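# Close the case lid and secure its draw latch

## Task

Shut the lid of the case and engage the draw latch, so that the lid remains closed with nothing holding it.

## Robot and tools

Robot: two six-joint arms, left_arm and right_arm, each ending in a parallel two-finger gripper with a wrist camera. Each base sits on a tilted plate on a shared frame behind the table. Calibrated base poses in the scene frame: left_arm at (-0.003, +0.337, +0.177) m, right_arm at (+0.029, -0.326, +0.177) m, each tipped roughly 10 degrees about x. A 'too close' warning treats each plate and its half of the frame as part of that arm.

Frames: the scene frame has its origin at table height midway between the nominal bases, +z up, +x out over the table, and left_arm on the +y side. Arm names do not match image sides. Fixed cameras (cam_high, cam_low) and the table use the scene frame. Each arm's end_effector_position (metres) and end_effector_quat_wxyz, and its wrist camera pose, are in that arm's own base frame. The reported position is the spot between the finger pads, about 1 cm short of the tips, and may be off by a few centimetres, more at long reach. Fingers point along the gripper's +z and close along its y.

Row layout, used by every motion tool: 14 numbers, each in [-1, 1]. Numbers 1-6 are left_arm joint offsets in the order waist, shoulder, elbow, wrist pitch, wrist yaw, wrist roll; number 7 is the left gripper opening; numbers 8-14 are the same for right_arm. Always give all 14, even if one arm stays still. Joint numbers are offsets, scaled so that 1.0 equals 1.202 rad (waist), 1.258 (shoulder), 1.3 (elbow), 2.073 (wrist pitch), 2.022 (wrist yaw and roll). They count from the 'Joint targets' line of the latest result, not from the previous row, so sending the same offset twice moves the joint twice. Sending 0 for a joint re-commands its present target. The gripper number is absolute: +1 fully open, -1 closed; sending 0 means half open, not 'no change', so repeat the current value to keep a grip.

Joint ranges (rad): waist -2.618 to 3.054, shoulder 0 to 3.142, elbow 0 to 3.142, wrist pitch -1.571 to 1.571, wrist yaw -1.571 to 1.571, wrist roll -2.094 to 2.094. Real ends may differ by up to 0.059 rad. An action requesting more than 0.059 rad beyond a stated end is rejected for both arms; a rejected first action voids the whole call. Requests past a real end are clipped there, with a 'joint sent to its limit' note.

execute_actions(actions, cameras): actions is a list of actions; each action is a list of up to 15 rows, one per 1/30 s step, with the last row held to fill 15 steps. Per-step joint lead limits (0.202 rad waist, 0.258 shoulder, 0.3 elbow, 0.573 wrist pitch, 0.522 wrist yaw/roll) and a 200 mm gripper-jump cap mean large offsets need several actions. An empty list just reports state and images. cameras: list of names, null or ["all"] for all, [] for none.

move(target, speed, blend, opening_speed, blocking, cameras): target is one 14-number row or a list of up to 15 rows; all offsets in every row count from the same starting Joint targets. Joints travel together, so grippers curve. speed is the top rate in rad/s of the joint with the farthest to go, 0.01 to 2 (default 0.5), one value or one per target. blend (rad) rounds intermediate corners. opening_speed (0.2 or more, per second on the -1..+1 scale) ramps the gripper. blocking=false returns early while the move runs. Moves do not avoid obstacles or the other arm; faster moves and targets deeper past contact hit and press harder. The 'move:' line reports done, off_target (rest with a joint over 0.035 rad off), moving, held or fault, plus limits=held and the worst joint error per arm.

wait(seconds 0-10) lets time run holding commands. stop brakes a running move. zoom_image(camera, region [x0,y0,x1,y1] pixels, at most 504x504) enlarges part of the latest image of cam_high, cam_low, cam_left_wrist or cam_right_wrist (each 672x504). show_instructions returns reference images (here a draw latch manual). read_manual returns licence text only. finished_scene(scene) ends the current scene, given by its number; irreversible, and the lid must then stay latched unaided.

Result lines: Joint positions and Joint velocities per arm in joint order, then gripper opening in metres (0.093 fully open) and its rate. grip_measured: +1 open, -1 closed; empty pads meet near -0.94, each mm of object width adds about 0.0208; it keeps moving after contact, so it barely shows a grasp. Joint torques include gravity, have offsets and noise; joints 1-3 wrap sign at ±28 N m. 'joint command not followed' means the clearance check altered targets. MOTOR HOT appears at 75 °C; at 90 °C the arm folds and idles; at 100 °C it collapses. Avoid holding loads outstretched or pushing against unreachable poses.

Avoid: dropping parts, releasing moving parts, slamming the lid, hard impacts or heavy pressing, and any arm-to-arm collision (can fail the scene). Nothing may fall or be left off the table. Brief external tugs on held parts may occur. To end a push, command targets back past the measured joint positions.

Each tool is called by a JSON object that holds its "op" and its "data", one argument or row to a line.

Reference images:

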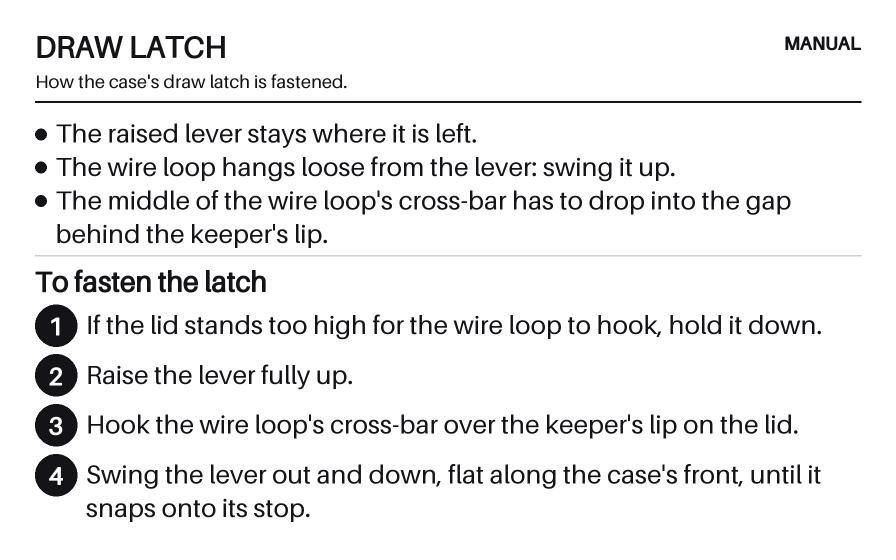

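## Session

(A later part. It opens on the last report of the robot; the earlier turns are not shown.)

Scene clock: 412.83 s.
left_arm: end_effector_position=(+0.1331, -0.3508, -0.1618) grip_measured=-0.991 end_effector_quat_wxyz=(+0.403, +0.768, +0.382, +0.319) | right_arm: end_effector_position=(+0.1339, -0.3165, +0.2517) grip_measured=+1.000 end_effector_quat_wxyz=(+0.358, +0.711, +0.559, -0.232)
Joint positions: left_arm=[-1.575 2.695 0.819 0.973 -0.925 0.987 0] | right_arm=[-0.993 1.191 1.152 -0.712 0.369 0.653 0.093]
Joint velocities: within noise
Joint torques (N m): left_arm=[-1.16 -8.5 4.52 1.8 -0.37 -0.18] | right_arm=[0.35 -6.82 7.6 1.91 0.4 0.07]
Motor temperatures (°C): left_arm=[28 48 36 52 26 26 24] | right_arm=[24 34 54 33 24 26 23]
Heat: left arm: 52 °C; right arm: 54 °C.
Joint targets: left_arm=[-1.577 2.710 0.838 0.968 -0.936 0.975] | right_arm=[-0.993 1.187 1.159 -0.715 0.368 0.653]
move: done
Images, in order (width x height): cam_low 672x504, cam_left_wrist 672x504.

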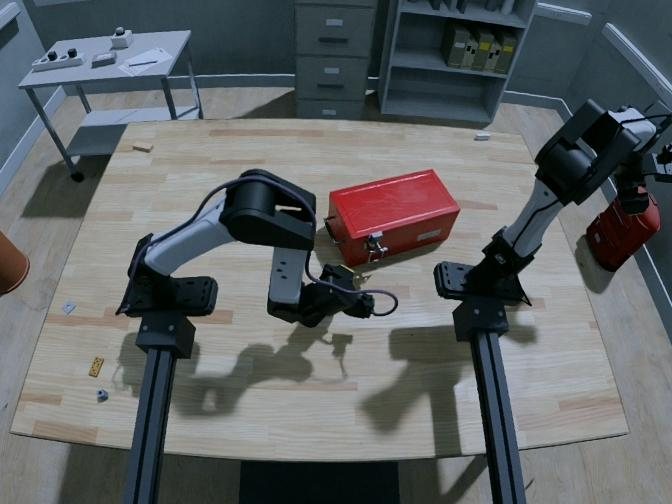

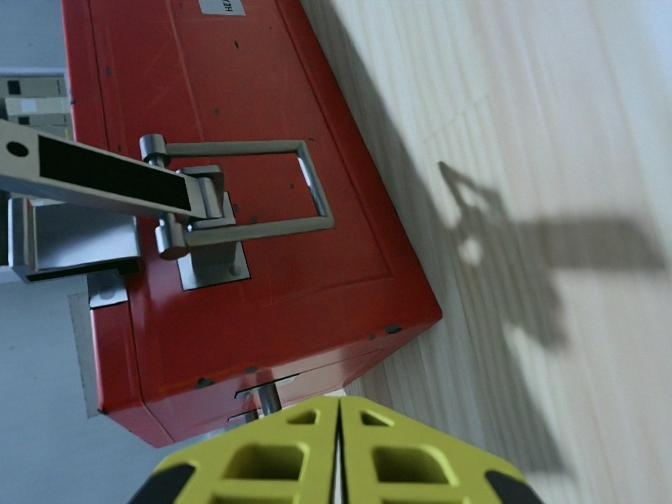

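{"op": "move", "data": {
  "target": [0.1225, 0.0732, 0.0907, 0.0518, 0.0486, 0.0856, -1, 0,0,0,0,0,0,1],
  "speed": 0.15,
  "cameras": ["cam_left_wrist"]
}}

Scene clock: 432.47 s.
left_arm: end_effector_position=(+0.1773, -0.3660, -0.1801) grip_measured=-0.991 end_effector_quat_wxyz=(+0.395, +0.768, +0.385, +0.325) | right_arm: end_effector_position=(+0.1339, -0.3165, +0.2517) grip_measured=+1.000 end_effector_quat_wxyz=(+0.358, +0.711, +0.559, -0.232)
Joint positions: left_arm=[-1.435 2.786 0.936 1.05 -0.846 1.137 0] | right_arm=[-0.993 1.191 1.152 -0.712 0.369 0.653 0.093]
Joint velocities: within noise
Joint torques (N m): left_arm=[-0.8 -9.14 4.88 2.3 -0.14 0.07] | right_arm=[0.35 -6.82 7.6 1.92 0.39 0.07]
Motor temperatures (°C): left_arm=[28 50 36 48 27 26 24] | right_arm=[24 34 54 33 24 26 23]
Heat: left arm: 50 °C; right arm: 54 °C.
Joint targets: left_arm=[-1.430 2.803 0.955 1.075 -0.838 1.147] | right_arm=[-0.993 1.187 1.159 -0.715 0.368 0.653]
move: done
Images, in order (width x height): cam_left_wrist 672x504.

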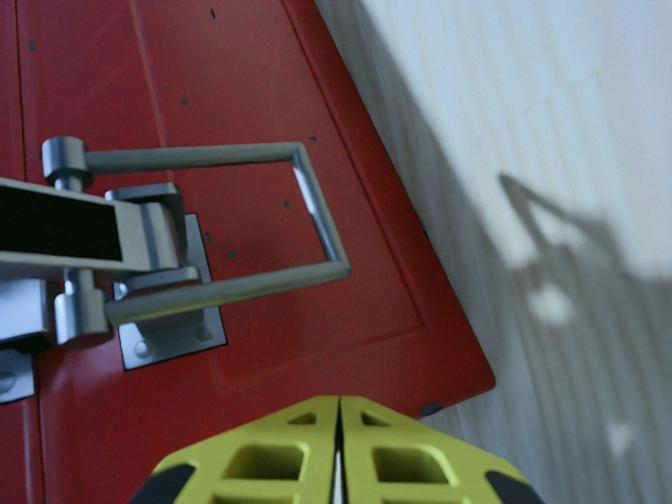

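{"op": "move", "data": {
  "target": [0.0147, 0.012, 0.0916, -0.0404, 0.0064, 0.0089, -1, 0,0,0,0,0,0,1],
  "speed": 0.12,
  "cameras": ["cam_left_wrist"]
}}

Scene clock: 437.67 s.
left_arm: end_effector_position=(+0.1873, -0.3884, -0.1781) grip_measured=-0.991 end_effector_quat_wxyz=(+0.402, +0.758, +0.390, +0.333) | right_arm: end_effector_position=(+0.1339, -0.3165, +0.2517) grip_measured=+1.000 end_effector_quat_wxyz=(+0.358, +0.711, +0.559, -0.232)
Joint positions: left_arm=[-1.422 2.8 1.034 0.994 -0.861 1.151 0] | right_arm=[-0.993 1.191 1.152 -0.712 0.369 0.653 0.093]
Joint velocities: within noise
Joint torques (N m): left_arm=[-0.4 -9.52 7.42 1.98 0.16 0.12] | right_arm=[0.34 -6.83 7.6 1.91 0.4 0.07]
Motor temperatures (°C): left_arm=[28 50 36 48 26 26 24] | right_arm=[24 34 54 33 24 26 23]
Heat: left arm: 50 °C; right arm: 54 °C.
Joint targets: left_arm=[-1.412 2.818 1.075 0.992 -0.825 1.166] | right_arm=[-0.993 1.187 1.159 -0.715 0.368 0.653]
move: off_target (left_arm); left_arm: the elbow is farthest, 0.040 rad from its target
Images, in order (width x height): cam_left_wrist 672x504.

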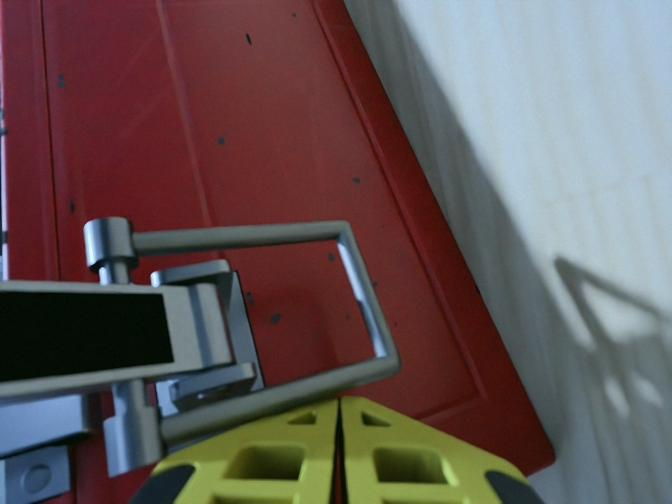

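{"op": "move", "data": {
  "target": [-0.086, -0.0405, 0.0115, -0.0573, -0.0356, -0.0564, -1, 0,0,0,0,0,0,1],
  "speed": 0.12,
  "cameras": ["cam_left_wrist"]
}}

Scene clock: 458.73 s.
left_arm: end_effector_position=(+0.1553, -0.3977, -0.1856) grip_measured=-0.991 end_effector_quat_wxyz=(+0.397, +0.770, +0.381, +0.323) | right_arm: end_effector_position=(+0.1339, -0.3165, +0.2517) grip_measured=+1.000 end_effector_quat_wxyz=(+0.358, +0.711, +0.559, -0.232)
Joint positions: left_arm=[-1.51 2.8 1.066 0.878 -0.888 1.064 0] | right_arm=[-0.993 1.191 1.152 -0.712 0.369 0.653 0.093]
Joint velocities: within noise
Joint torques (N m): left_arm=[-1.58 -14.3 5.86 1.87 -0.32 -0.16] | right_arm=[0.36 -6.82 7.6 1.91 0.4 0.07]
Motor temperatures (°C): left_arm=[27 53 37 48 26 26 24] | right_arm=[24 34 54 33 24 26 23]
Heat: left arm: 53 °C; right arm: 54 °C.
Joint targets: left_arm=[-1.515 2.767 1.090 0.873 -0.897 1.051] | right_arm=[-0.993 1.187 1.159 -0.715 0.368 0.653]
move: done
Images, in order (width x height): cam_left_wrist 672x504.

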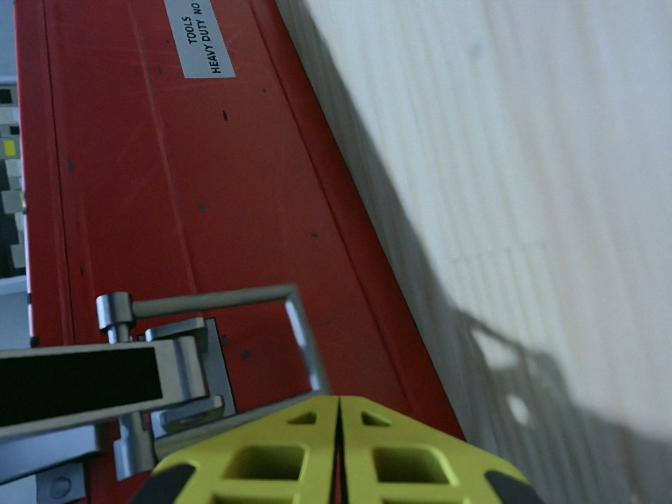

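{"op": "zoom_image", "data": {
  "camera": "cam_left_wrist",
  "region": [80, 270, 400, 504]
}}

Scaled by 1.575 from the camera's 672x504 image, which has a finer 960x720 frame.

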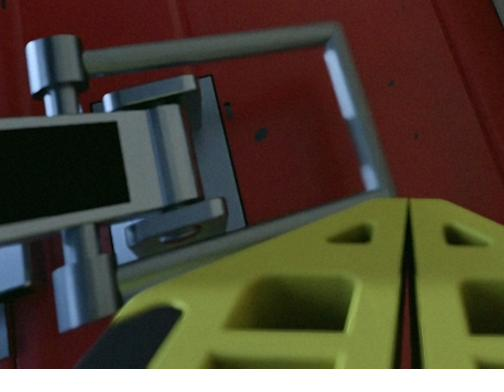

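{"op": "move", "data": {
  "target": [
    [-0.0516,-0.0453,-0.1938,0.0458,-0.0193,-0.0376,-1,0,0,0,0,0,0,1],
    [0.0707,0.0286,-0.1038,0.0974,0.0292,0.0475,-1,0,0,0,0,0,0,1],
    [0.0915,0.0548,0.0246,0.0415,0.0381,0.0603,-1,0,0,0,0,0,0,1]
  ],
  "speed": [0.3,0.25,0.12],
  "cameras": ["cam_left_wrist"]
}}

{"op": "zoom_image", "data": {
  "camera": "cam_left_wrist",
  "region": [80, 270, 500, 504]
}}

Scene clock: 482.53 s.
left_arm: end_effector_position=(+0.1912, -0.3938, -0.1831) grip_measured=-0.991 end_effector_quat_wxyz=(+0.396, +0.759, +0.389, +0.340) | right_arm: end_effector_position=(+0.1339, -0.3165, +0.2517) grip_measured=+1.000 end_effector_quat_wxyz=(+0.358, +0.711, +0.559, -0.232)
Joint positions: left_arm=[-1.417 2.819 1.081 0.957 -0.868 1.159 0] | right_arm=[-0.993 1.191 1.152 -0.712 0.369 0.653 0.093]
Joint velocities: within noise
Joint torques (N m): left_arm=[-0.35 -9.85 7.66 2 0.26 0.13] | right_arm=[0.35 -6.82 7.6 1.92 0.39 0.07]
Motor temperatures (°C): left_arm=[28 62 36 47 26 26 24] | right_arm=[24 34 54 33 24 26 23]
Heat: left arm: 62 °C; right arm: 54 °C.
Joint targets: left_arm=[-1.405 2.836 1.122 0.959 -0.820 1.174] | right_arm=[-0.993 1.187 1.159 -0.715 0.368 0.653]
move: off_target (left_arm); left_arm: the wrist yaw is farthest, 0.048 rad from its target
Images, in order (width x height): cam_left_wrist 672x504.

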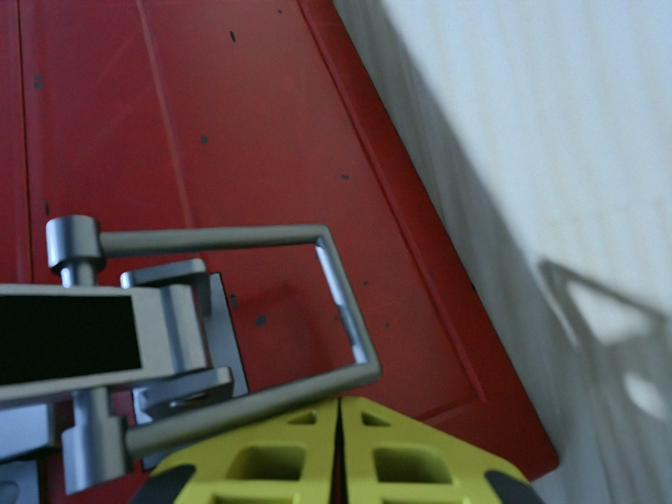

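Scaled by 1.200 from the camera's 672x504 image, which has a finer 960x720 frame.

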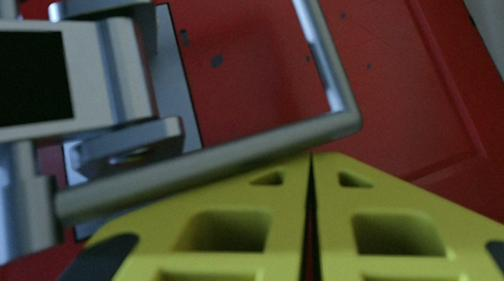

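{"op": "move", "data": {
  "target": [0.002,0.006,0.0335,-0.014,0.0178,0.003,-1,0,0,0,0,0,0,1],
  "speed": 0.1,
  "cameras": ["cam_left_wrist"]
}}

{"op": "zoom_image", "data": {
  "camera": "cam_left_wrist",
  "region": [80, 270, 500, 504]
}}

Scene clock: 500.90 s.
left_arm: end_effector_position=(+0.1903, -0.4067, -0.1865) grip_measured=-0.991 end_effector_quat_wxyz=(+0.398, +0.766, +0.385, +0.327) | right_arm: end_effector_position=(+0.1339, -0.3165, +0.2517) grip_measured=+1.000 end_effector_quat_wxyz=(+0.358, +0.711, +0.559, -0.232)
Joint positions: left_arm=[-1.415 2.827 1.122 0.928 -0.836 1.164 0] | right_arm=[-0.993 1.191 1.152 -0.712 0.369 0.653 0.093]
Joint velocities: within noise
Joint torques (N m): left_arm=[-0.27 -10.17 8.03 2.02 0.31 0.13] | right_arm=[0.34 -6.82 7.58 1.91 0.39 0.07]
Motor temperatures (°C): left_arm=[27 59 38 45 26 26 24] | right_arm=[24 34 54 34 24 26 23]
Heat: left arm: 59 °C; right arm: 54 °C.
Joint targets: left_arm=[-1.403 2.843 1.165 0.930 -0.784 1.180] | right_arm=[-0.993 1.187 1.159 -0.715 0.368 0.653]
move: off_target (left_arm); left_arm: the wrist yaw is farthest, 0.052 rad from its target
Images, in order (width x height): cam_left_wrist 672x504.

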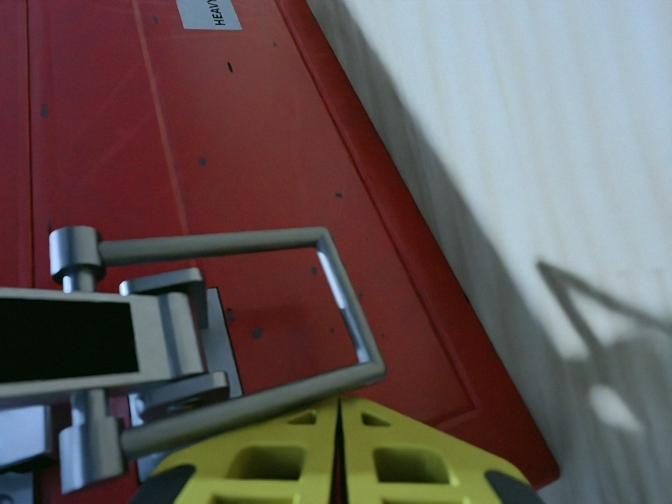

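Scaled by 1.200 from the camera's 672x504 image, which has a finer 960x720 frame.

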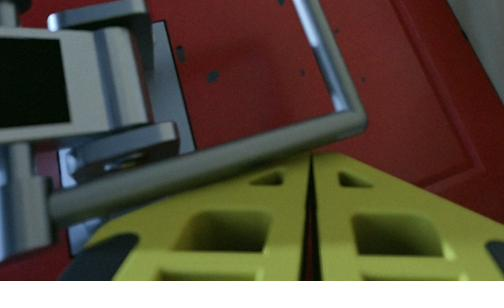

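{"op": "move", "data": {
  "target": [
    [-0.0225,-0.0318,-0.1615,0.07,-0.0267,-0.0163,-1,0,0,0,0,0,0,1],
    [-0.1448,-0.1057,-0.2515,0.0183,-0.0752,-0.1014,-1,0,0,0,0,0,0,1]
  ],
  "speed": [0.3,0.5],
  "cameras": ["cam_left_wrist","cam_low"]
}}

{"op": "zoom_image", "data": {
  "camera": "cam_low",
  "region": [310, 160, 470, 280]
}}

Scene clock: 519.87 s.
left_arm: end_effector_position=(+0.1329, -0.3446, -0.1797) grip_measured=-0.991 end_effector_quat_wxyz=(+0.390, +0.775, +0.376, +0.325) | right_arm: end_effector_position=(+0.1339, -0.3165, +0.2517) grip_measured=+1.000 end_effector_quat_wxyz=(+0.358, +0.711, +0.559, -0.232)
Joint positions: left_arm=[-1.576 2.757 0.848 0.973 -0.925 0.987 0] | right_arm=[-0.993 1.191 1.152 -0.712 0.369 0.653 0.093]
Joint velocities: within noise
Joint torques (N m): left_arm=[-1.06 -14.28 1.48 1.77 -0.37 -0.15] | right_arm=[0.34 -6.82 7.6 1.92 0.39 0.07]
Motor temperatures (°C): left_arm=[27 57 37 46 27 26 24] | right_arm=[24 34 55 34 24 26 23]
Heat: left arm: 57 °C; right arm: 55 °C.
Joint targets: left_arm=[-1.577 2.710 0.838 0.968 -0.936 0.975] | right_arm=[-0.993 1.187 1.159 -0.715 0.368 0.653]
move: off_target (left_arm); left_arm: the shoulder is farthest, 0.047 rad from its target
Images, in order (width x height): cam_low 672x504, cam_left_wrist 672x504.

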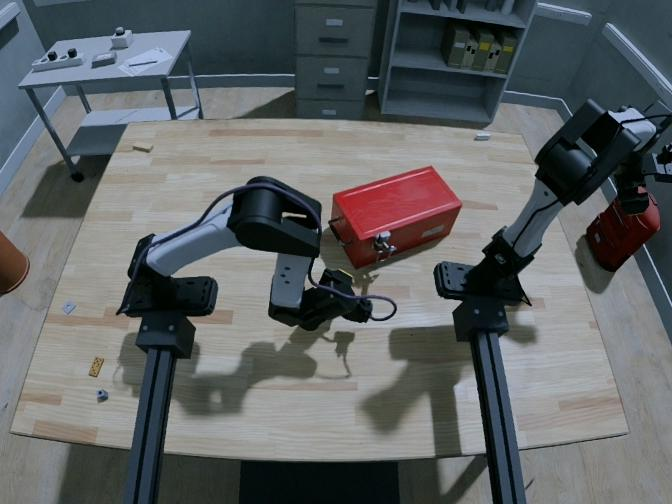

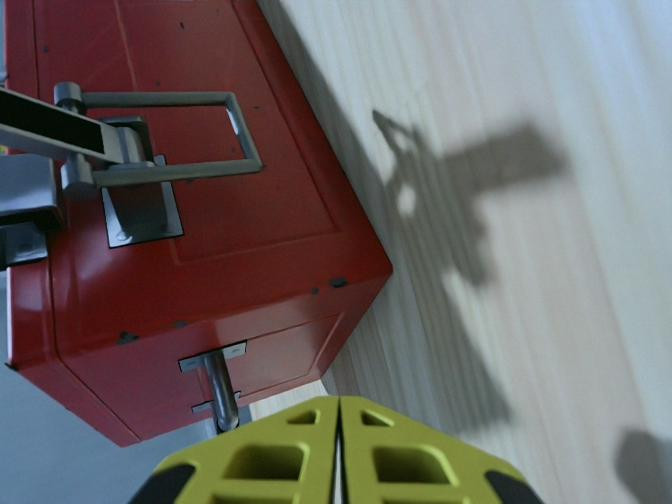

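Scaled by 3.150 from the camera's 672x504 image, which has a finer 960x720 frame.

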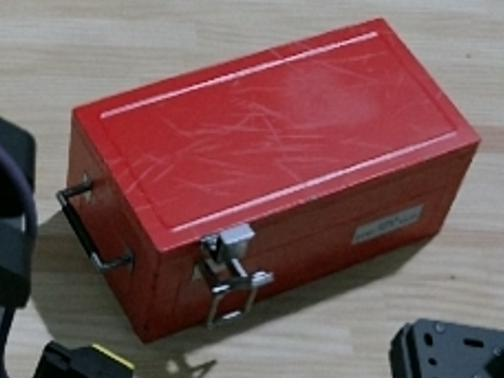

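{"op": "move", "data": {
  "target": [0.3136,-0.9618,-0.183,-0.491,0.4629,-0.4822,0,0,0,0,0,0,0,1],
  "speed": 0.9,
  "cameras": ["cam_left_wrist"]
}}

{"op": "zoom_image", "data": {
  "camera": "cam_left_wrist",
  "region": [180, 60, 430, 260]
}}

Scene clock: 528.03 s.
left_arm: end_effector_position=(+0.1244, -0.3219, +0.0234) grip_measured=-0.001 end_effector_quat_wxyz=(+0.254, +0.544, +0.782, -0.167) | right_arm: end_effector_position=(+0.1339, -0.3165, +0.2517) grip_measured=+1.000 end_effector_quat_wxyz=(+0.358, +0.711, +0.559, -0.232)
Joint positions: left_arm=[-1.207 1.52 0.612 -0.046 -0.009 0.011 0.045] | right_arm=[-0.993 1.191 1.152 -0.712 0.369 0.653 0.093]
Joint velocities: within noise
Joint torques (N m): left_arm=[-0.5 -6.65 6.39 1.94 0.14 -0.08] | right_arm=[0.34 -6.82 7.58 1.92 0.39 0.07]
Motor temperatures (°C): left_arm=[27 59 37 45 27 26 24] | right_arm=[24 34 55 34 24 26 23]
Heat: left arm: 59 °C; right arm: 55 °C.
Joint targets: left_arm=[-1.200 1.500 0.600 -0.050 0.000 0.000] | right_arm=[-0.993 1.187 1.159 -0.715 0.368 0.653]
move: done
Images, in order (width x height): cam_left_wrist 672x504.

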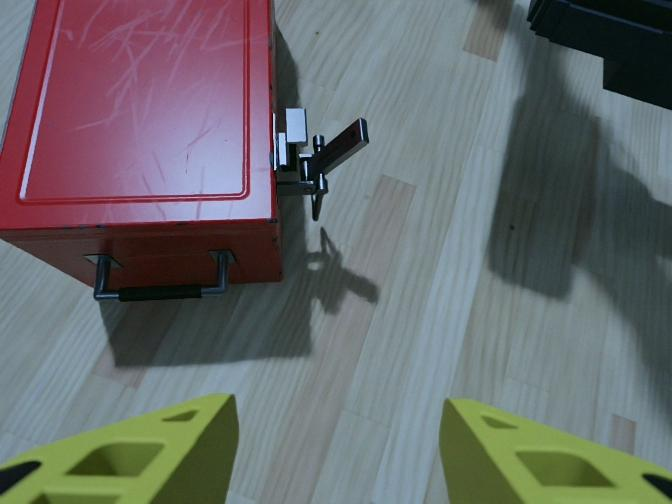

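Scaled by 2.016 from the camera's 672x504 image, which has a finer 960x720 frame.

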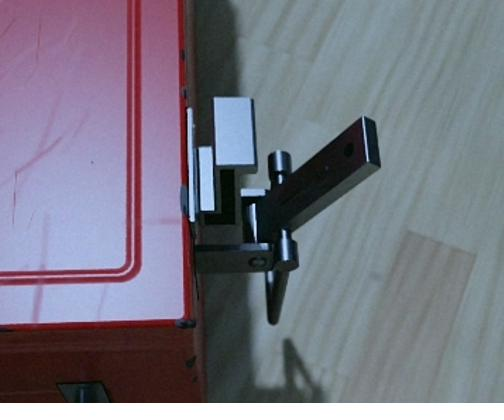

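{"op": "move", "data": {
  "target": [0,0,0,0,0,0,0, 0.826,0.4828,-0.0745,-0.092,-0.0961,-0.3229,-1],
  "speed": 1.0,
  "cameras": ["cam_low"]
}}

Scene clock: 566.27 s.
left_arm: end_effector_position=(+0.1242, -0.3218, +0.0233) grip_measured=-0.001 end_effector_quat_wxyz=(+0.253, +0.543, +0.783, -0.168) | right_arm: end_effector_position=(+0.2916, -0.0296, +0.0169) grip_measured=-0.979 end_effector_quat_wxyz=(-0.019, +0.000, +0.995, -0.094)
Joint positions: left_arm=[-1.207 1.52 0.612 -0.046 -0.009 0.01 0.045] | right_arm=[0.006 1.786 1.072 -0.896 0.187 0.01 0]
Joint velocities: within noise
Joint torques (N m): left_arm=[-0.51 -6.6 6.34 1.95 0.15 -0.08] | right_arm=[1.18 -8.09 4.4 0.14 0.07 0.01]
Motor temperatures (°C): left_arm=[27 50 36 44 26 26 23] | right_arm=[24 34 54 33 24 26 23]
Heat: left arm: 50 °C; right arm: 54 °C.
Joint targets: left_arm=[-1.200 1.500 0.600 -0.050 0.000 0.000] | right_arm=[0.000 1.795 1.062 -0.906 0.174 0.000]
move: done
Images, in order (width x height): cam_low 672x504.

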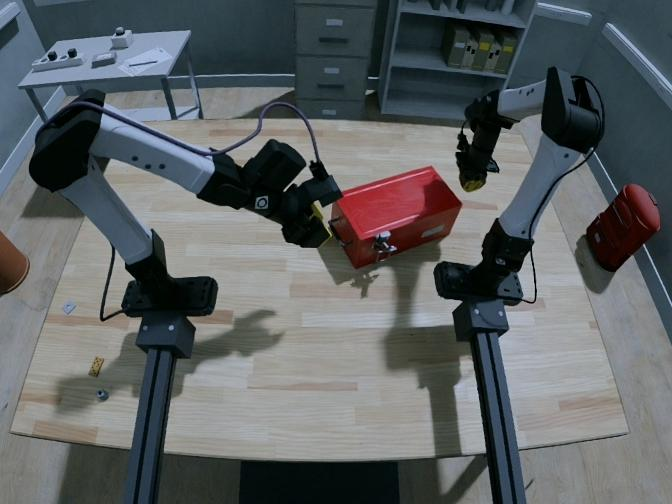

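{"op": "move", "data": {
  "target": [
    [0,0,0,0,0,0,0, 0.4825,0,0,0,0,0,-1],
    [0,0,0,0,0,0,0, 0.4527,0.12,-0.0927,0.1199,0.001,0,-1]
  ],
  "speed": [0.8,0.15],
  "cameras": ["cam_low","cam_high"]
}}

Scene clock: 572.20 s.
left_arm: end_effector_position=(+0.1242, -0.3218, +0.0233) grip_measured=-0.001 end_effector_quat_wxyz=(+0.253, +0.543, +0.783, -0.168) | right_arm: end_effector_position=(+0.2549, +0.1220, -0.0441) grip_measured=-0.979 end_effector_quat_wxyz=(-0.014, -0.272, +0.957, -0.098)
Joint positions: left_arm=[-1.207 1.52 0.612 -0.047 -0.009 0.01 0.045] | right_arm=[0.554 1.923 0.962 -0.692 0.181 0.008 0]
Joint velocities: within noise
Joint torques (N m): left_arm=[-0.57 -6.71 6.35 1.95 0.14 -0.09] | right_arm=[0.88 -6.64 3.22 0.85 0.15 0.01]
Motor temperatures (°C): left_arm=[27 50 36 44 26 26 23] | right_arm=[24 34 53 33 24 26 23]
Heat: left arm: 50 °C; right arm: 53 °C.
Joint targets: left_arm=[-1.200 1.500 0.600 -0.050 0.000 0.000] | right_arm=[0.544 1.946 0.941 -0.658 0.176 0.000]
move: done
Images, in order (width x height): cam_high 672x504, cam_low 672x504.

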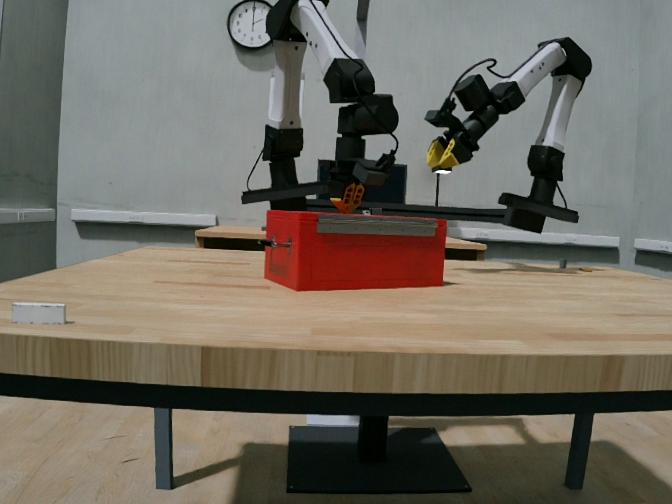

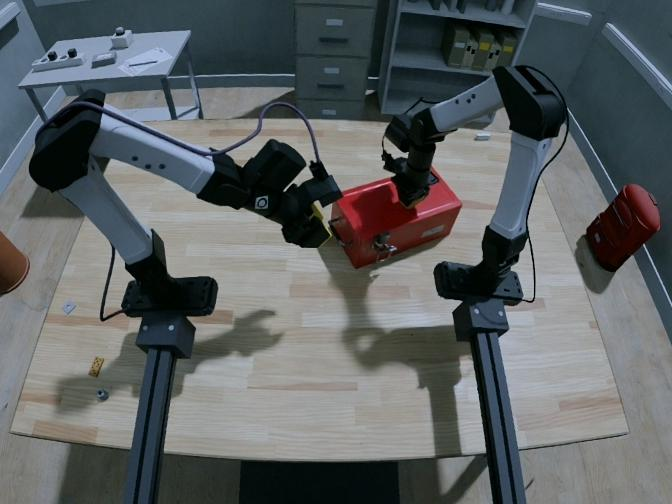

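{"op": "move", "data": {
  "target": [0,0,0,0,0,0,0, -0.007,0.03,-0.0232,0.03,0,0,-1],
  "speed": 0.1,
  "cameras": ["cam_high"]
}}

{"op": "zoom_image", "data": {
  "camera": "cam_high",
  "region": [250, 160, 460, 300]
}}

Scene clock: 576.33 s.
left_arm: end_effector_position=(+0.1241, -0.3217, +0.0232) grip_measured=-0.001 end_effector_quat_wxyz=(+0.253, +0.543, +0.783, -0.167) | right_arm: end_effector_position=(+0.2544, +0.1217, -0.0451) grip_measured=-0.979 end_effector_quat_wxyz=(-0.014, -0.272, +0.957, -0.098)
Joint positions: left_arm=[-1.207 1.52 0.612 -0.047 -0.009 0.009 0.045] | right_arm=[0.554 1.923 0.957 -0.685 0.181 0.008 0]
Joint velocities: within noise
Joint torques (N m): left_arm=[-0.53 -6.64 6.39 1.95 0.15 -0.08] | right_arm=[0.23 -2.81 1.35 1.51 0.15 0.01]
Motor temperatures (°C): left_arm=[27 49 36 44 26 26 23] | right_arm=[24 34 52 32 24 26 23]
Heat: left arm: 49 °C; right arm: 52 °C.
Joint targets: left_arm=[-1.200 1.500 0.600 -0.050 0.000 -0.001] | right_arm=[0.536 1.983 0.912 -0.596 0.176 0.000]
move: off_target (right_arm); right_arm: the wrist pitch is farthest, 0.090 rad from its target
Images, in order (width x height): cam_high 672x504.

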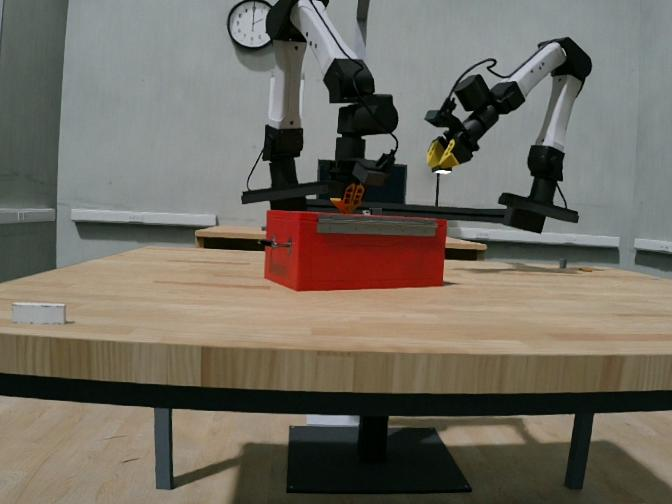

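Scaled by 2.400 from the camera's 672x504 image, which has a finer 960x720 frame.

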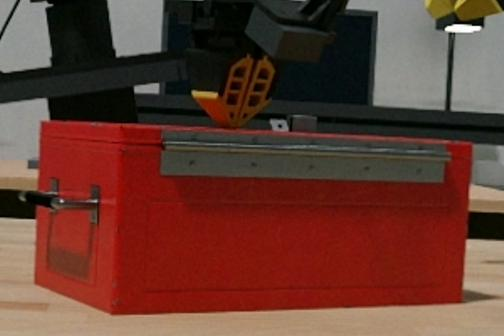

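{"op": "move", "data": {
  "target": [-0.3195,0.914,0.527,0.2157,-0.5203,-0.407,-0.212, 0,0,0,0,0,0,-1],
  "speed": 0.9,
  "cameras": ["cam_left_wrist"]
}}

Scene clock: 599.47 s.
left_arm: end_effector_position=(+0.1401, -0.4419, -0.1249) grip_measured=-0.210 end_effector_quat_wxyz=(+0.532, +0.186, +0.825, -0.049) | right_arm: end_effector_position=(+0.2544, +0.1217, -0.0451) grip_measured=-0.979 end_effector_quat_wxyz=(-0.014, -0.272, +0.957, -0.098)
Joint positions: left_arm=[-1.582 2.642 1.256 0.374 -1.04 -0.812 0.035] | right_arm=[0.554 1.923 0.957 -0.685 0.181 0.008 0]
Joint velocities: within noise
Joint torques (N m): left_arm=[-1.16 -11.32 8.18 1.91 -0.49 -0.09] | right_arm=[0.23 -2.81 1.36 1.52 0.15 0.01]
Motor temperatures (°C): left_arm=[27 48 37 43 26 26 23] | right_arm=[24 33 48 33 24 26 23]
Heat: left arm: 48 °C; right arm: 48 °C.
Joint targets: left_arm=[-1.584 2.650 1.285 0.397 -1.052 -0.824] | right_arm=[0.536 1.983 0.912 -0.596 0.176 0.000]
move: off_target (right_arm); right_arm: the wrist pitch is farthest, 0.089 rad from its target
Images, in order (width x height): cam_left_wrist 672x504.

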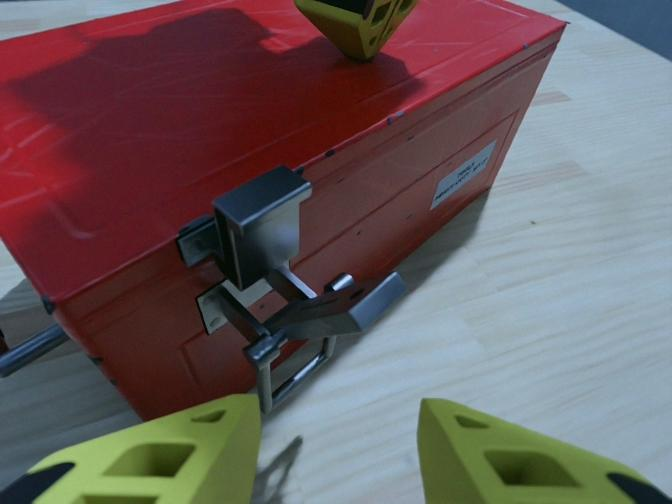

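{"op": "move", "data": {
  "target": [0,0.105,0.01,0,0,0,-0.212, 0,0,0,0,0,0,-1],
  "speed": 0.3,
  "cameras": ["cam_left_wrist"]
}}

Scene clock: 602.47 s.
left_arm: end_effector_position=(+0.1406, -0.4142, -0.1744) grip_measured=-0.210 end_effector_quat_wxyz=(+0.523, +0.214, +0.825, -0.004) | right_arm: end_effector_position=(+0.2544, +0.1217, -0.0451) grip_measured=-0.979 end_effector_quat_wxyz=(-0.014, -0.272, +0.957, -0.098)
Joint positions: left_arm=[-1.582 2.772 1.272 0.381 -1.042 -0.813 0.035] | right_arm=[0.554 1.923 0.957 -0.685 0.181 0.008 0]
Joint velocities: within noise
Joint torques (N m): left_arm=[-1.14 -11.19 7.24 1.69 -0.5 -0.1] | right_arm=[0.21 -2.81 1.35 1.52 0.15 0.01]
Motor temperatures (°C): left_arm=[27 49 37 43 26 26 23] | right_arm=[24 33 47 32 24 26 23]
Heat: left arm: 49 °C; right arm: 47 °C.
Joint targets: left_arm=[-1.584 2.782 1.298 0.397 -1.052 -0.823] | right_arm=[0.536 1.983 0.912 -0.596 0.176 0.000]
move: off_target (right_arm); right_arm: the wrist pitch is farthest, 0.089 rad from its target
Images, in order (width x height): cam_left_wrist 672x504.

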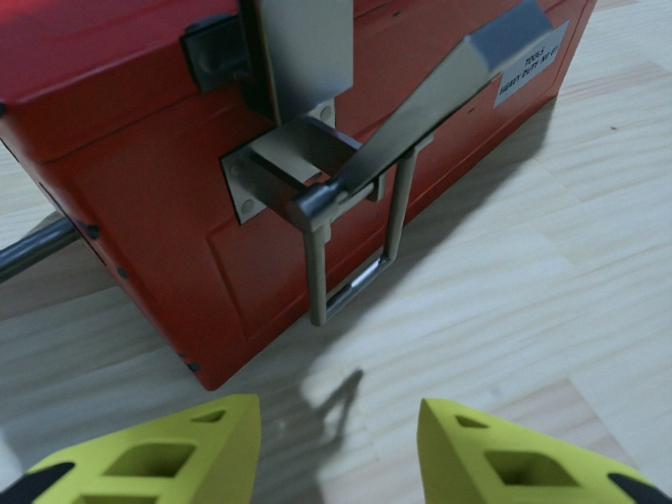

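{"op": "move", "data": {
  "target": [
    [-0.006,0.0045,0.021,-0.0172,-0.002,-0.003,-0.212,0,0,0,0,0,0,-1],
    [0.0423,0.0397,0.0506,0.025,0.0132,0.0423,-0.212, 0,0,0,0,0,0,-1]
  ],
  "speed": 0.15,
  "cameras": ["cam_left_wrist"]
}}

Scene clock: 621.83 s.
left_arm: end_effector_position=(+0.1584, -0.4269, -0.1795) grip_measured=-0.210 end_effector_quat_wxyz=(+0.526, +0.207, +0.825, -0.005) | right_arm: end_effector_position=(+0.2544, +0.1217, -0.0451) grip_measured=-0.979 end_effector_quat_wxyz=(-0.014, -0.272, +0.957, -0.098)
Joint positions: left_arm=[-1.538 2.814 1.336 0.425 -1.031 -0.749 0.035] | right_arm=[0.554 1.923 0.957 -0.685 0.181 0.008 0]
Joint velocities: within noise
Joint torques (N m): left_arm=[-0.69 -10.85 7.58 1.87 -0.35 0.14] | right_arm=[0.21 -2.81 1.35 1.52 0.15 0.01]
Motor temperatures (°C): left_arm=[27 56 38 42 27 26 23] | right_arm=[24 32 45 32 24 26 23]
Heat: left arm: 56 °C; right arm: 45 °C.
Joint targets: left_arm=[-1.533 2.832 1.364 0.449 -1.025 -0.738] | right_arm=[0.536 1.983 0.912 -0.596 0.176 0.000]
move: off_target (right_arm); right_arm: the wrist pitch is farthest, 0.089 rad from its target
Images, in order (width x height): cam_left_wrist 672x504.

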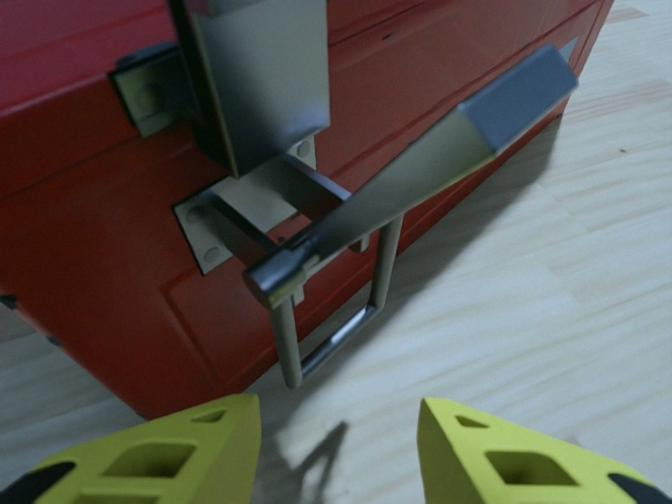

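{"op": "move", "data": {
  "target": [0.042,0.0308,0.0246,0.036,0.013,0.0383,-0.212, 0,0,0,0,0,0,-1],
  "speed": 0.12,
  "cameras": ["cam_left_wrist"]
}}

Scene clock: 625.73 s.
left_arm: end_effector_position=(+0.1783, -0.4312, -0.1873) grip_measured=-0.210 end_effector_quat_wxyz=(+0.526, +0.206, +0.825, -0.005) | right_arm: end_effector_position=(+0.2544, +0.1217, -0.0451) grip_measured=-0.979 end_effector_quat_wxyz=(-0.014, -0.272, +0.957, -0.098)
Joint positions: left_arm=[-1.488 2.853 1.367 0.499 -1.005 -0.672 0.035] | right_arm=[0.554 1.923 0.957 -0.685 0.181 0.008 0]
Joint velocities: within noise
Joint torques (N m): left_arm=[-0.77 -11.06 7.62 1.97 -0.3 0.14] | right_arm=[0.23 -2.81 1.33 1.52 0.15 0.01]
Motor temperatures (°C): left_arm=[27 56 38 42 27 26 23] | right_arm=[24 32 45 32 24 26 23]
Heat: left arm: 56 °C; right arm: 45 °C.
Joint targets: left_arm=[-1.483 2.871 1.396 0.523 -0.999 -0.660] | right_arm=[0.536 1.983 0.912 -0.596 0.176 0.000]
move: off_target (right_arm); right_arm: the wrist pitch is farthest, 0.089 rad from its target
Images, in order (width x height): cam_left_wrist 672x504.

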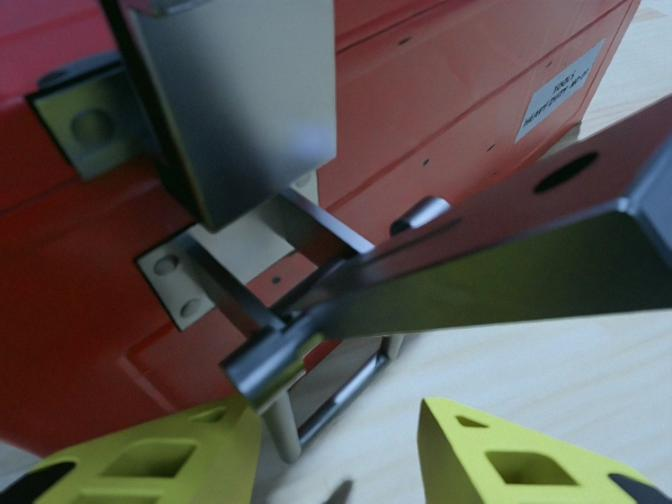

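{"op": "move", "data": {
  "target": [0.0164,0.012,0.0101,0.0143,0.0052,0.0154,-0.212, 0,0,0,0,0,0,-1],
  "speed": 0.12,
  "cameras": ["cam_left_wrist"]
}}

{"op": "zoom_image", "data": {
  "camera": "cam_left_wrist",
  "region": [100, 300, 450, 504]
}}

Scene clock: 634.43 s.
left_arm: end_effector_position=(+0.1861, -0.4330, -0.1900) grip_measured=-0.210 end_effector_quat_wxyz=(+0.526, +0.206, +0.825, -0.006) | right_arm: end_effector_position=(+0.2544, +0.1217, -0.0451) grip_measured=-0.979 end_effector_quat_wxyz=(-0.014, -0.272, +0.957, -0.098)
Joint positions: left_arm=[-1.469 2.868 1.381 0.529 -0.995 -0.641 0.035] | right_arm=[0.554 1.923 0.957 -0.685 0.181 0.008 0]
Joint velocities: within noise
Joint torques (N m): left_arm=[-0.73 -11.11 7.64 2 -0.28 0.14] | right_arm=[0.23 -2.81 1.33 1.52 0.15 0.01]
Motor temperatures (°C): left_arm=[27 56 39 43 27 26 23] | right_arm=[24 32 45 32 24 26 23]
Heat: left arm: 56 °C; right arm: 45 °C.
Joint targets: left_arm=[-1.463 2.886 1.409 0.553 -0.989 -0.629] | right_arm=[0.536 1.983 0.912 -0.596 0.176 0.000]
move: off_target (right_arm); right_arm: the wrist pitch is farthest, 0.089 rad from its target
Images, in order (width x height): cam_left_wrist 672x504.

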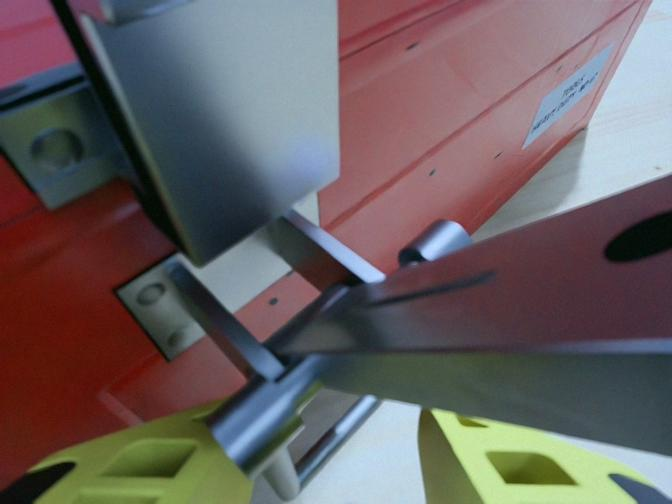

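Scaled by 1.440 from the camera's 672x504 image, which has a finer 960x720 frame.

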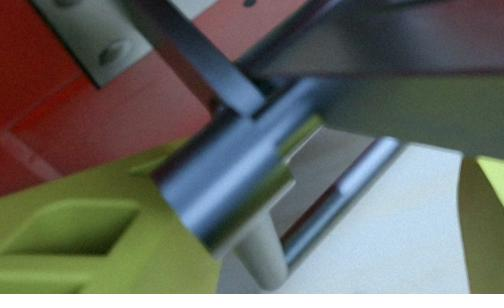

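{"op": "move", "data": {
  "target": [-0.0646,-0.008,0.0469,-0.0695,-0.0208,-0.0593,-0.212, 0,0,0,0,0,0,-1],
  "speed": 0.12,
  "cameras": ["cam_left_wrist","cam_low"]
}}

{"op": "zoom_image", "data": {
  "camera": "cam_left_wrist",
  "region": [100, 300, 450, 504]
}}

Scene clock: 660.30 s.
left_arm: end_effector_position=(+0.1648, -0.4432, -0.1859) grip_measured=-0.210 end_effector_quat_wxyz=(+0.532, +0.197, +0.824, -0.010) | right_arm: end_effector_position=(+0.2544, +0.1217, -0.0451) grip_measured=-0.979 end_effector_quat_wxyz=(-0.014, -0.272, +0.957, -0.098)
Joint positions: left_arm=[-1.527 2.868 1.435 0.408 -1.039 -0.741 0.035] | right_arm=[0.554 1.923 0.957 -0.685 0.181 0.008 0]
Joint velocities: within noise
Joint torques (N m): left_arm=[-2.35 -12.22 8.51 1.64 -0.3 -0.06] | right_arm=[0.23 -2.8 1.35 1.52 0.15 0.01]
Motor temperatures (°C): left_arm=[27 62 38 42 27 26 23] | right_arm=[24 32 43 32 24 26 23]
Heat: left arm: 62 °C; right arm: 43 °C.
Joint targets: left_arm=[-1.541 2.876 1.470 0.409 -1.031 -0.749] | right_arm=[0.536 1.983 0.912 -0.596 0.176 0.000]
move: off_target (right_arm); right_arm: the wrist pitch is farthest, 0.089 rad from its target
Images, in order (width x height): cam_low 672x504, cam_left_wrist 672x504.

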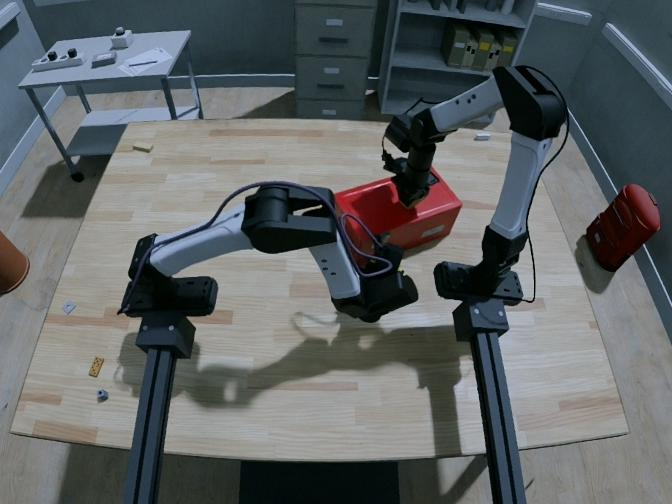

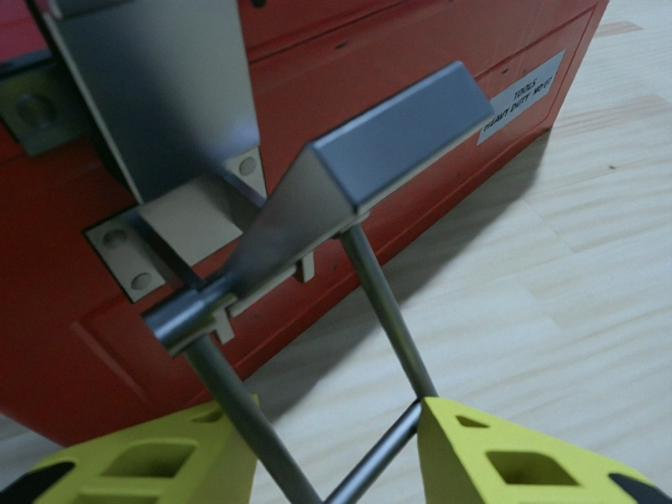

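Scaled by 1.440 from the camera's 672x504 image, which has a finer 960x720 frame.

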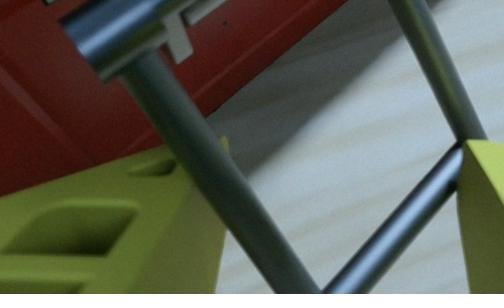

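{"op": "move", "data": {
  "target": [-0.0252,-0.0763,0.0046,-0.0485,-0.0077,-0.0258,-0.212, 0,0,0,0,0,0,-1],
  "speed": 0.12,
  "cameras": ["cam_left_wrist"]
}}

Scene clock: 667.60 s.
left_arm: end_effector_position=(+0.1472, -0.4458, -0.1825) grip_measured=-0.210 end_effector_quat_wxyz=(+0.524, +0.210, +0.825, -0.006) | right_arm: end_effector_position=(+0.2544, +0.1217, -0.0451) grip_measured=-0.979 end_effector_quat_wxyz=(-0.014, -0.272, +0.957, -0.098)
Joint positions: left_arm=[-1.566 2.846 1.444 0.311 -1.039 -0.791 0.035] | right_arm=[0.554 1.923 0.957 -0.685 0.181 0.008 0]
Joint velocities: within noise
Joint torques (N m): left_arm=[-1.5 -18.88 8.32 1.51 -0.48 -0.1] | right_arm=[0.23 -2.81 1.35 1.52 0.15 0.01]
Motor temperatures (°C): left_arm=[27 64 38 42 27 26 23] | right_arm=[24 32 43 32 24 26 23]
Heat: left arm: 64 °C; right arm: 43 °C.
Joint targets: left_arm=[-1.571 2.780 1.476 0.308 -1.046 -0.802] | right_arm=[0.536 1.983 0.912 -0.596 0.176 0.000]
move: off_target (left_arm, right_arm); left_arm: the shoulder is farthest, 0.066 rad from its target; right_arm: the wrist pitch is farthest, 0.089 rad from its target
Images, in order (width x height): cam_left_wrist 672x504.

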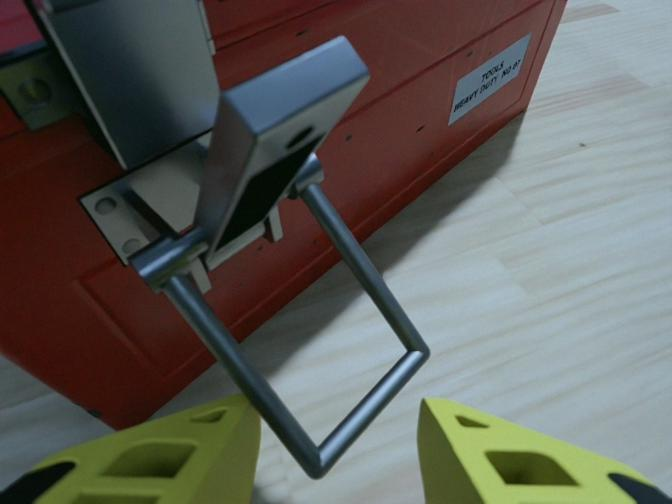

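{"op": "move", "data": {
  "target": [-0.0183,-0.03,0.0112,-0.0386,-0.0052,-0.0186,-0.212, 0,0,0,0,0,0,-1],
  "speed": 0.12,
  "cameras": ["cam_left_wrist"]
}}

Scene clock: 692.90 s.
left_arm: end_effector_position=(+0.1402, -0.4511, -0.1686) grip_measured=-0.210 end_effector_quat_wxyz=(+0.525, +0.208, +0.825, -0.005) | right_arm: end_effector_position=(+0.2544, +0.1217, -0.0451) grip_measured=-0.979 end_effector_quat_wxyz=(-0.014, -0.272, +0.957, -0.098)
Joint positions: left_arm=[-1.584 2.809 1.456 0.229 -1.05 -0.829 0.035] | right_arm=[0.554 1.923 0.957 -0.685 0.181 0.008 0]
Joint velocities: within noise
Joint torques (N m): left_arm=[-1.84 -18.92 8.79 1.5 -0.48 -0.08] | right_arm=[0.23 -2.81 1.35 1.52 0.15 0.01]
Motor temperatures (°C): left_arm=[27 88 39 40 27 26 23] | right_arm=[24 31 42 32 24 26 23]
Heat: left arm: 88 °C; right arm: 42 °C. Fold the left arm in close to its base, or ease its load, before you think long.
Joint targets: left_arm=[-1.593 2.742 1.491 0.229 -1.057 -0.839] | right_arm=[0.536 1.983 0.912 -0.596 0.176 0.000]
MOTOR HOT: the shoulder of the left arm reports 88 °C; the controller's stop level is 90 °C. To cool a motor, set the load down, stop pushing, or move to a pose that needs little force.
move: off_target (left_arm, right_arm); left_arm: the shoulder is farthest, 0.066 rad from its target; right_arm: the wrist pitch is farthest, 0.089 rad from its target
Images, in order (width x height): cam_left_wrist 672x504.

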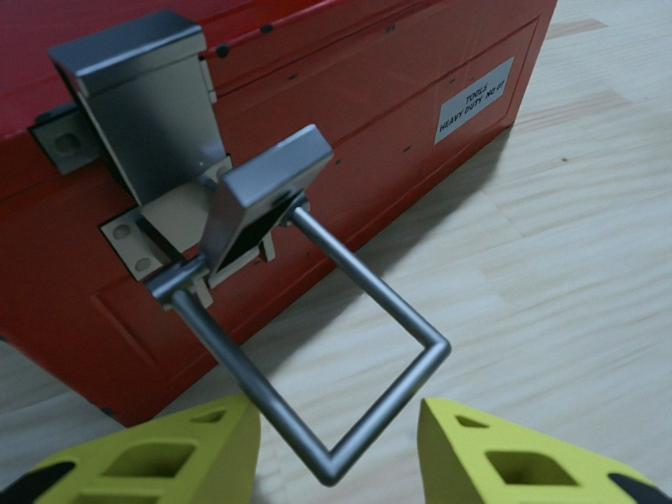

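{"op": "move", "data": {
  "target": [
    [-0.02,0.0,-0.2,0.0,0,0,-0.212, 0,0,0,0,0,0,-1],
    [0.1,-0.9,-0.55,0.0,0.3,0.2,-0.212, 0,0,0,0,0,0,-1]
  ],
  "speed": [1.0,1.6],
  "blend": [0.1,0],
  "cameras": ["cam_left_wrist"]
}}

Scene clock: 699.83 s.
left_arm: end_effector_position=(+0.1132, -0.4186, +0.1044) grip_measured=-0.211 end_effector_quat_wxyz=(+0.421, +0.337, +0.804, -0.252) | right_arm: end_effector_position=(+0.2544, +0.1217, -0.0451) grip_measured=-0.979 end_effector_quat_wxyz=(-0.014, -0.272, +0.957, -0.098)
Joint positions: left_arm=[-1.479 1.629 0.789 0.224 -0.458 -0.446 0.035] | right_arm=[0.554 1.923 0.957 -0.685 0.181 0.008 0]
Joint velocities: within noise
Joint torques (N m): left_arm=[-0.38 -7.9 6.82 2.3 0 0.15] | right_arm=[0.24 -2.81 1.35 1.52 0.15 0.01]
Motor temperatures (°C): left_arm=[27 86 39 40 27 26 23] | right_arm=[24 31 42 32 24 26 23]
Heat: left arm: 86 °C; right arm: 42 °C. Fold the left arm in close to its base, or ease its load, before you think long.
Joint targets: left_arm=[-1.473 1.610 0.776 0.229 -0.450 -0.435] | right_arm=[0.536 1.983 0.912 -0.596 0.176 0.000]
MOTOR HOT: still on. The shoulder of the left arm reports 86 °C.
move: off_target (right_arm); right_arm: the wrist pitch is farthest, 0.089 rad from its target
Images, in order (width x height): cam_left_wrist 672x504.

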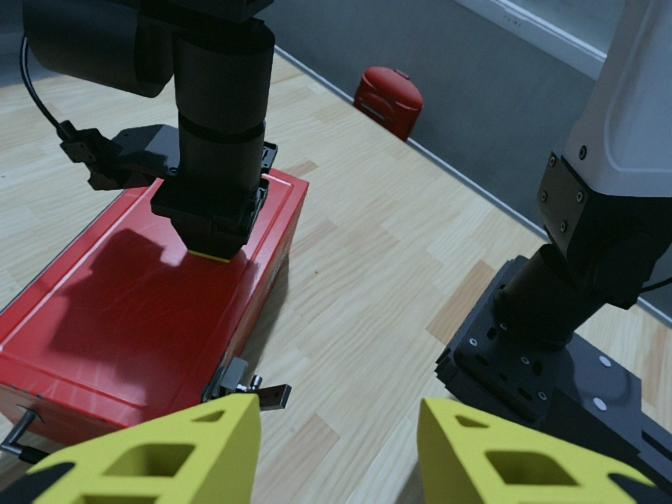

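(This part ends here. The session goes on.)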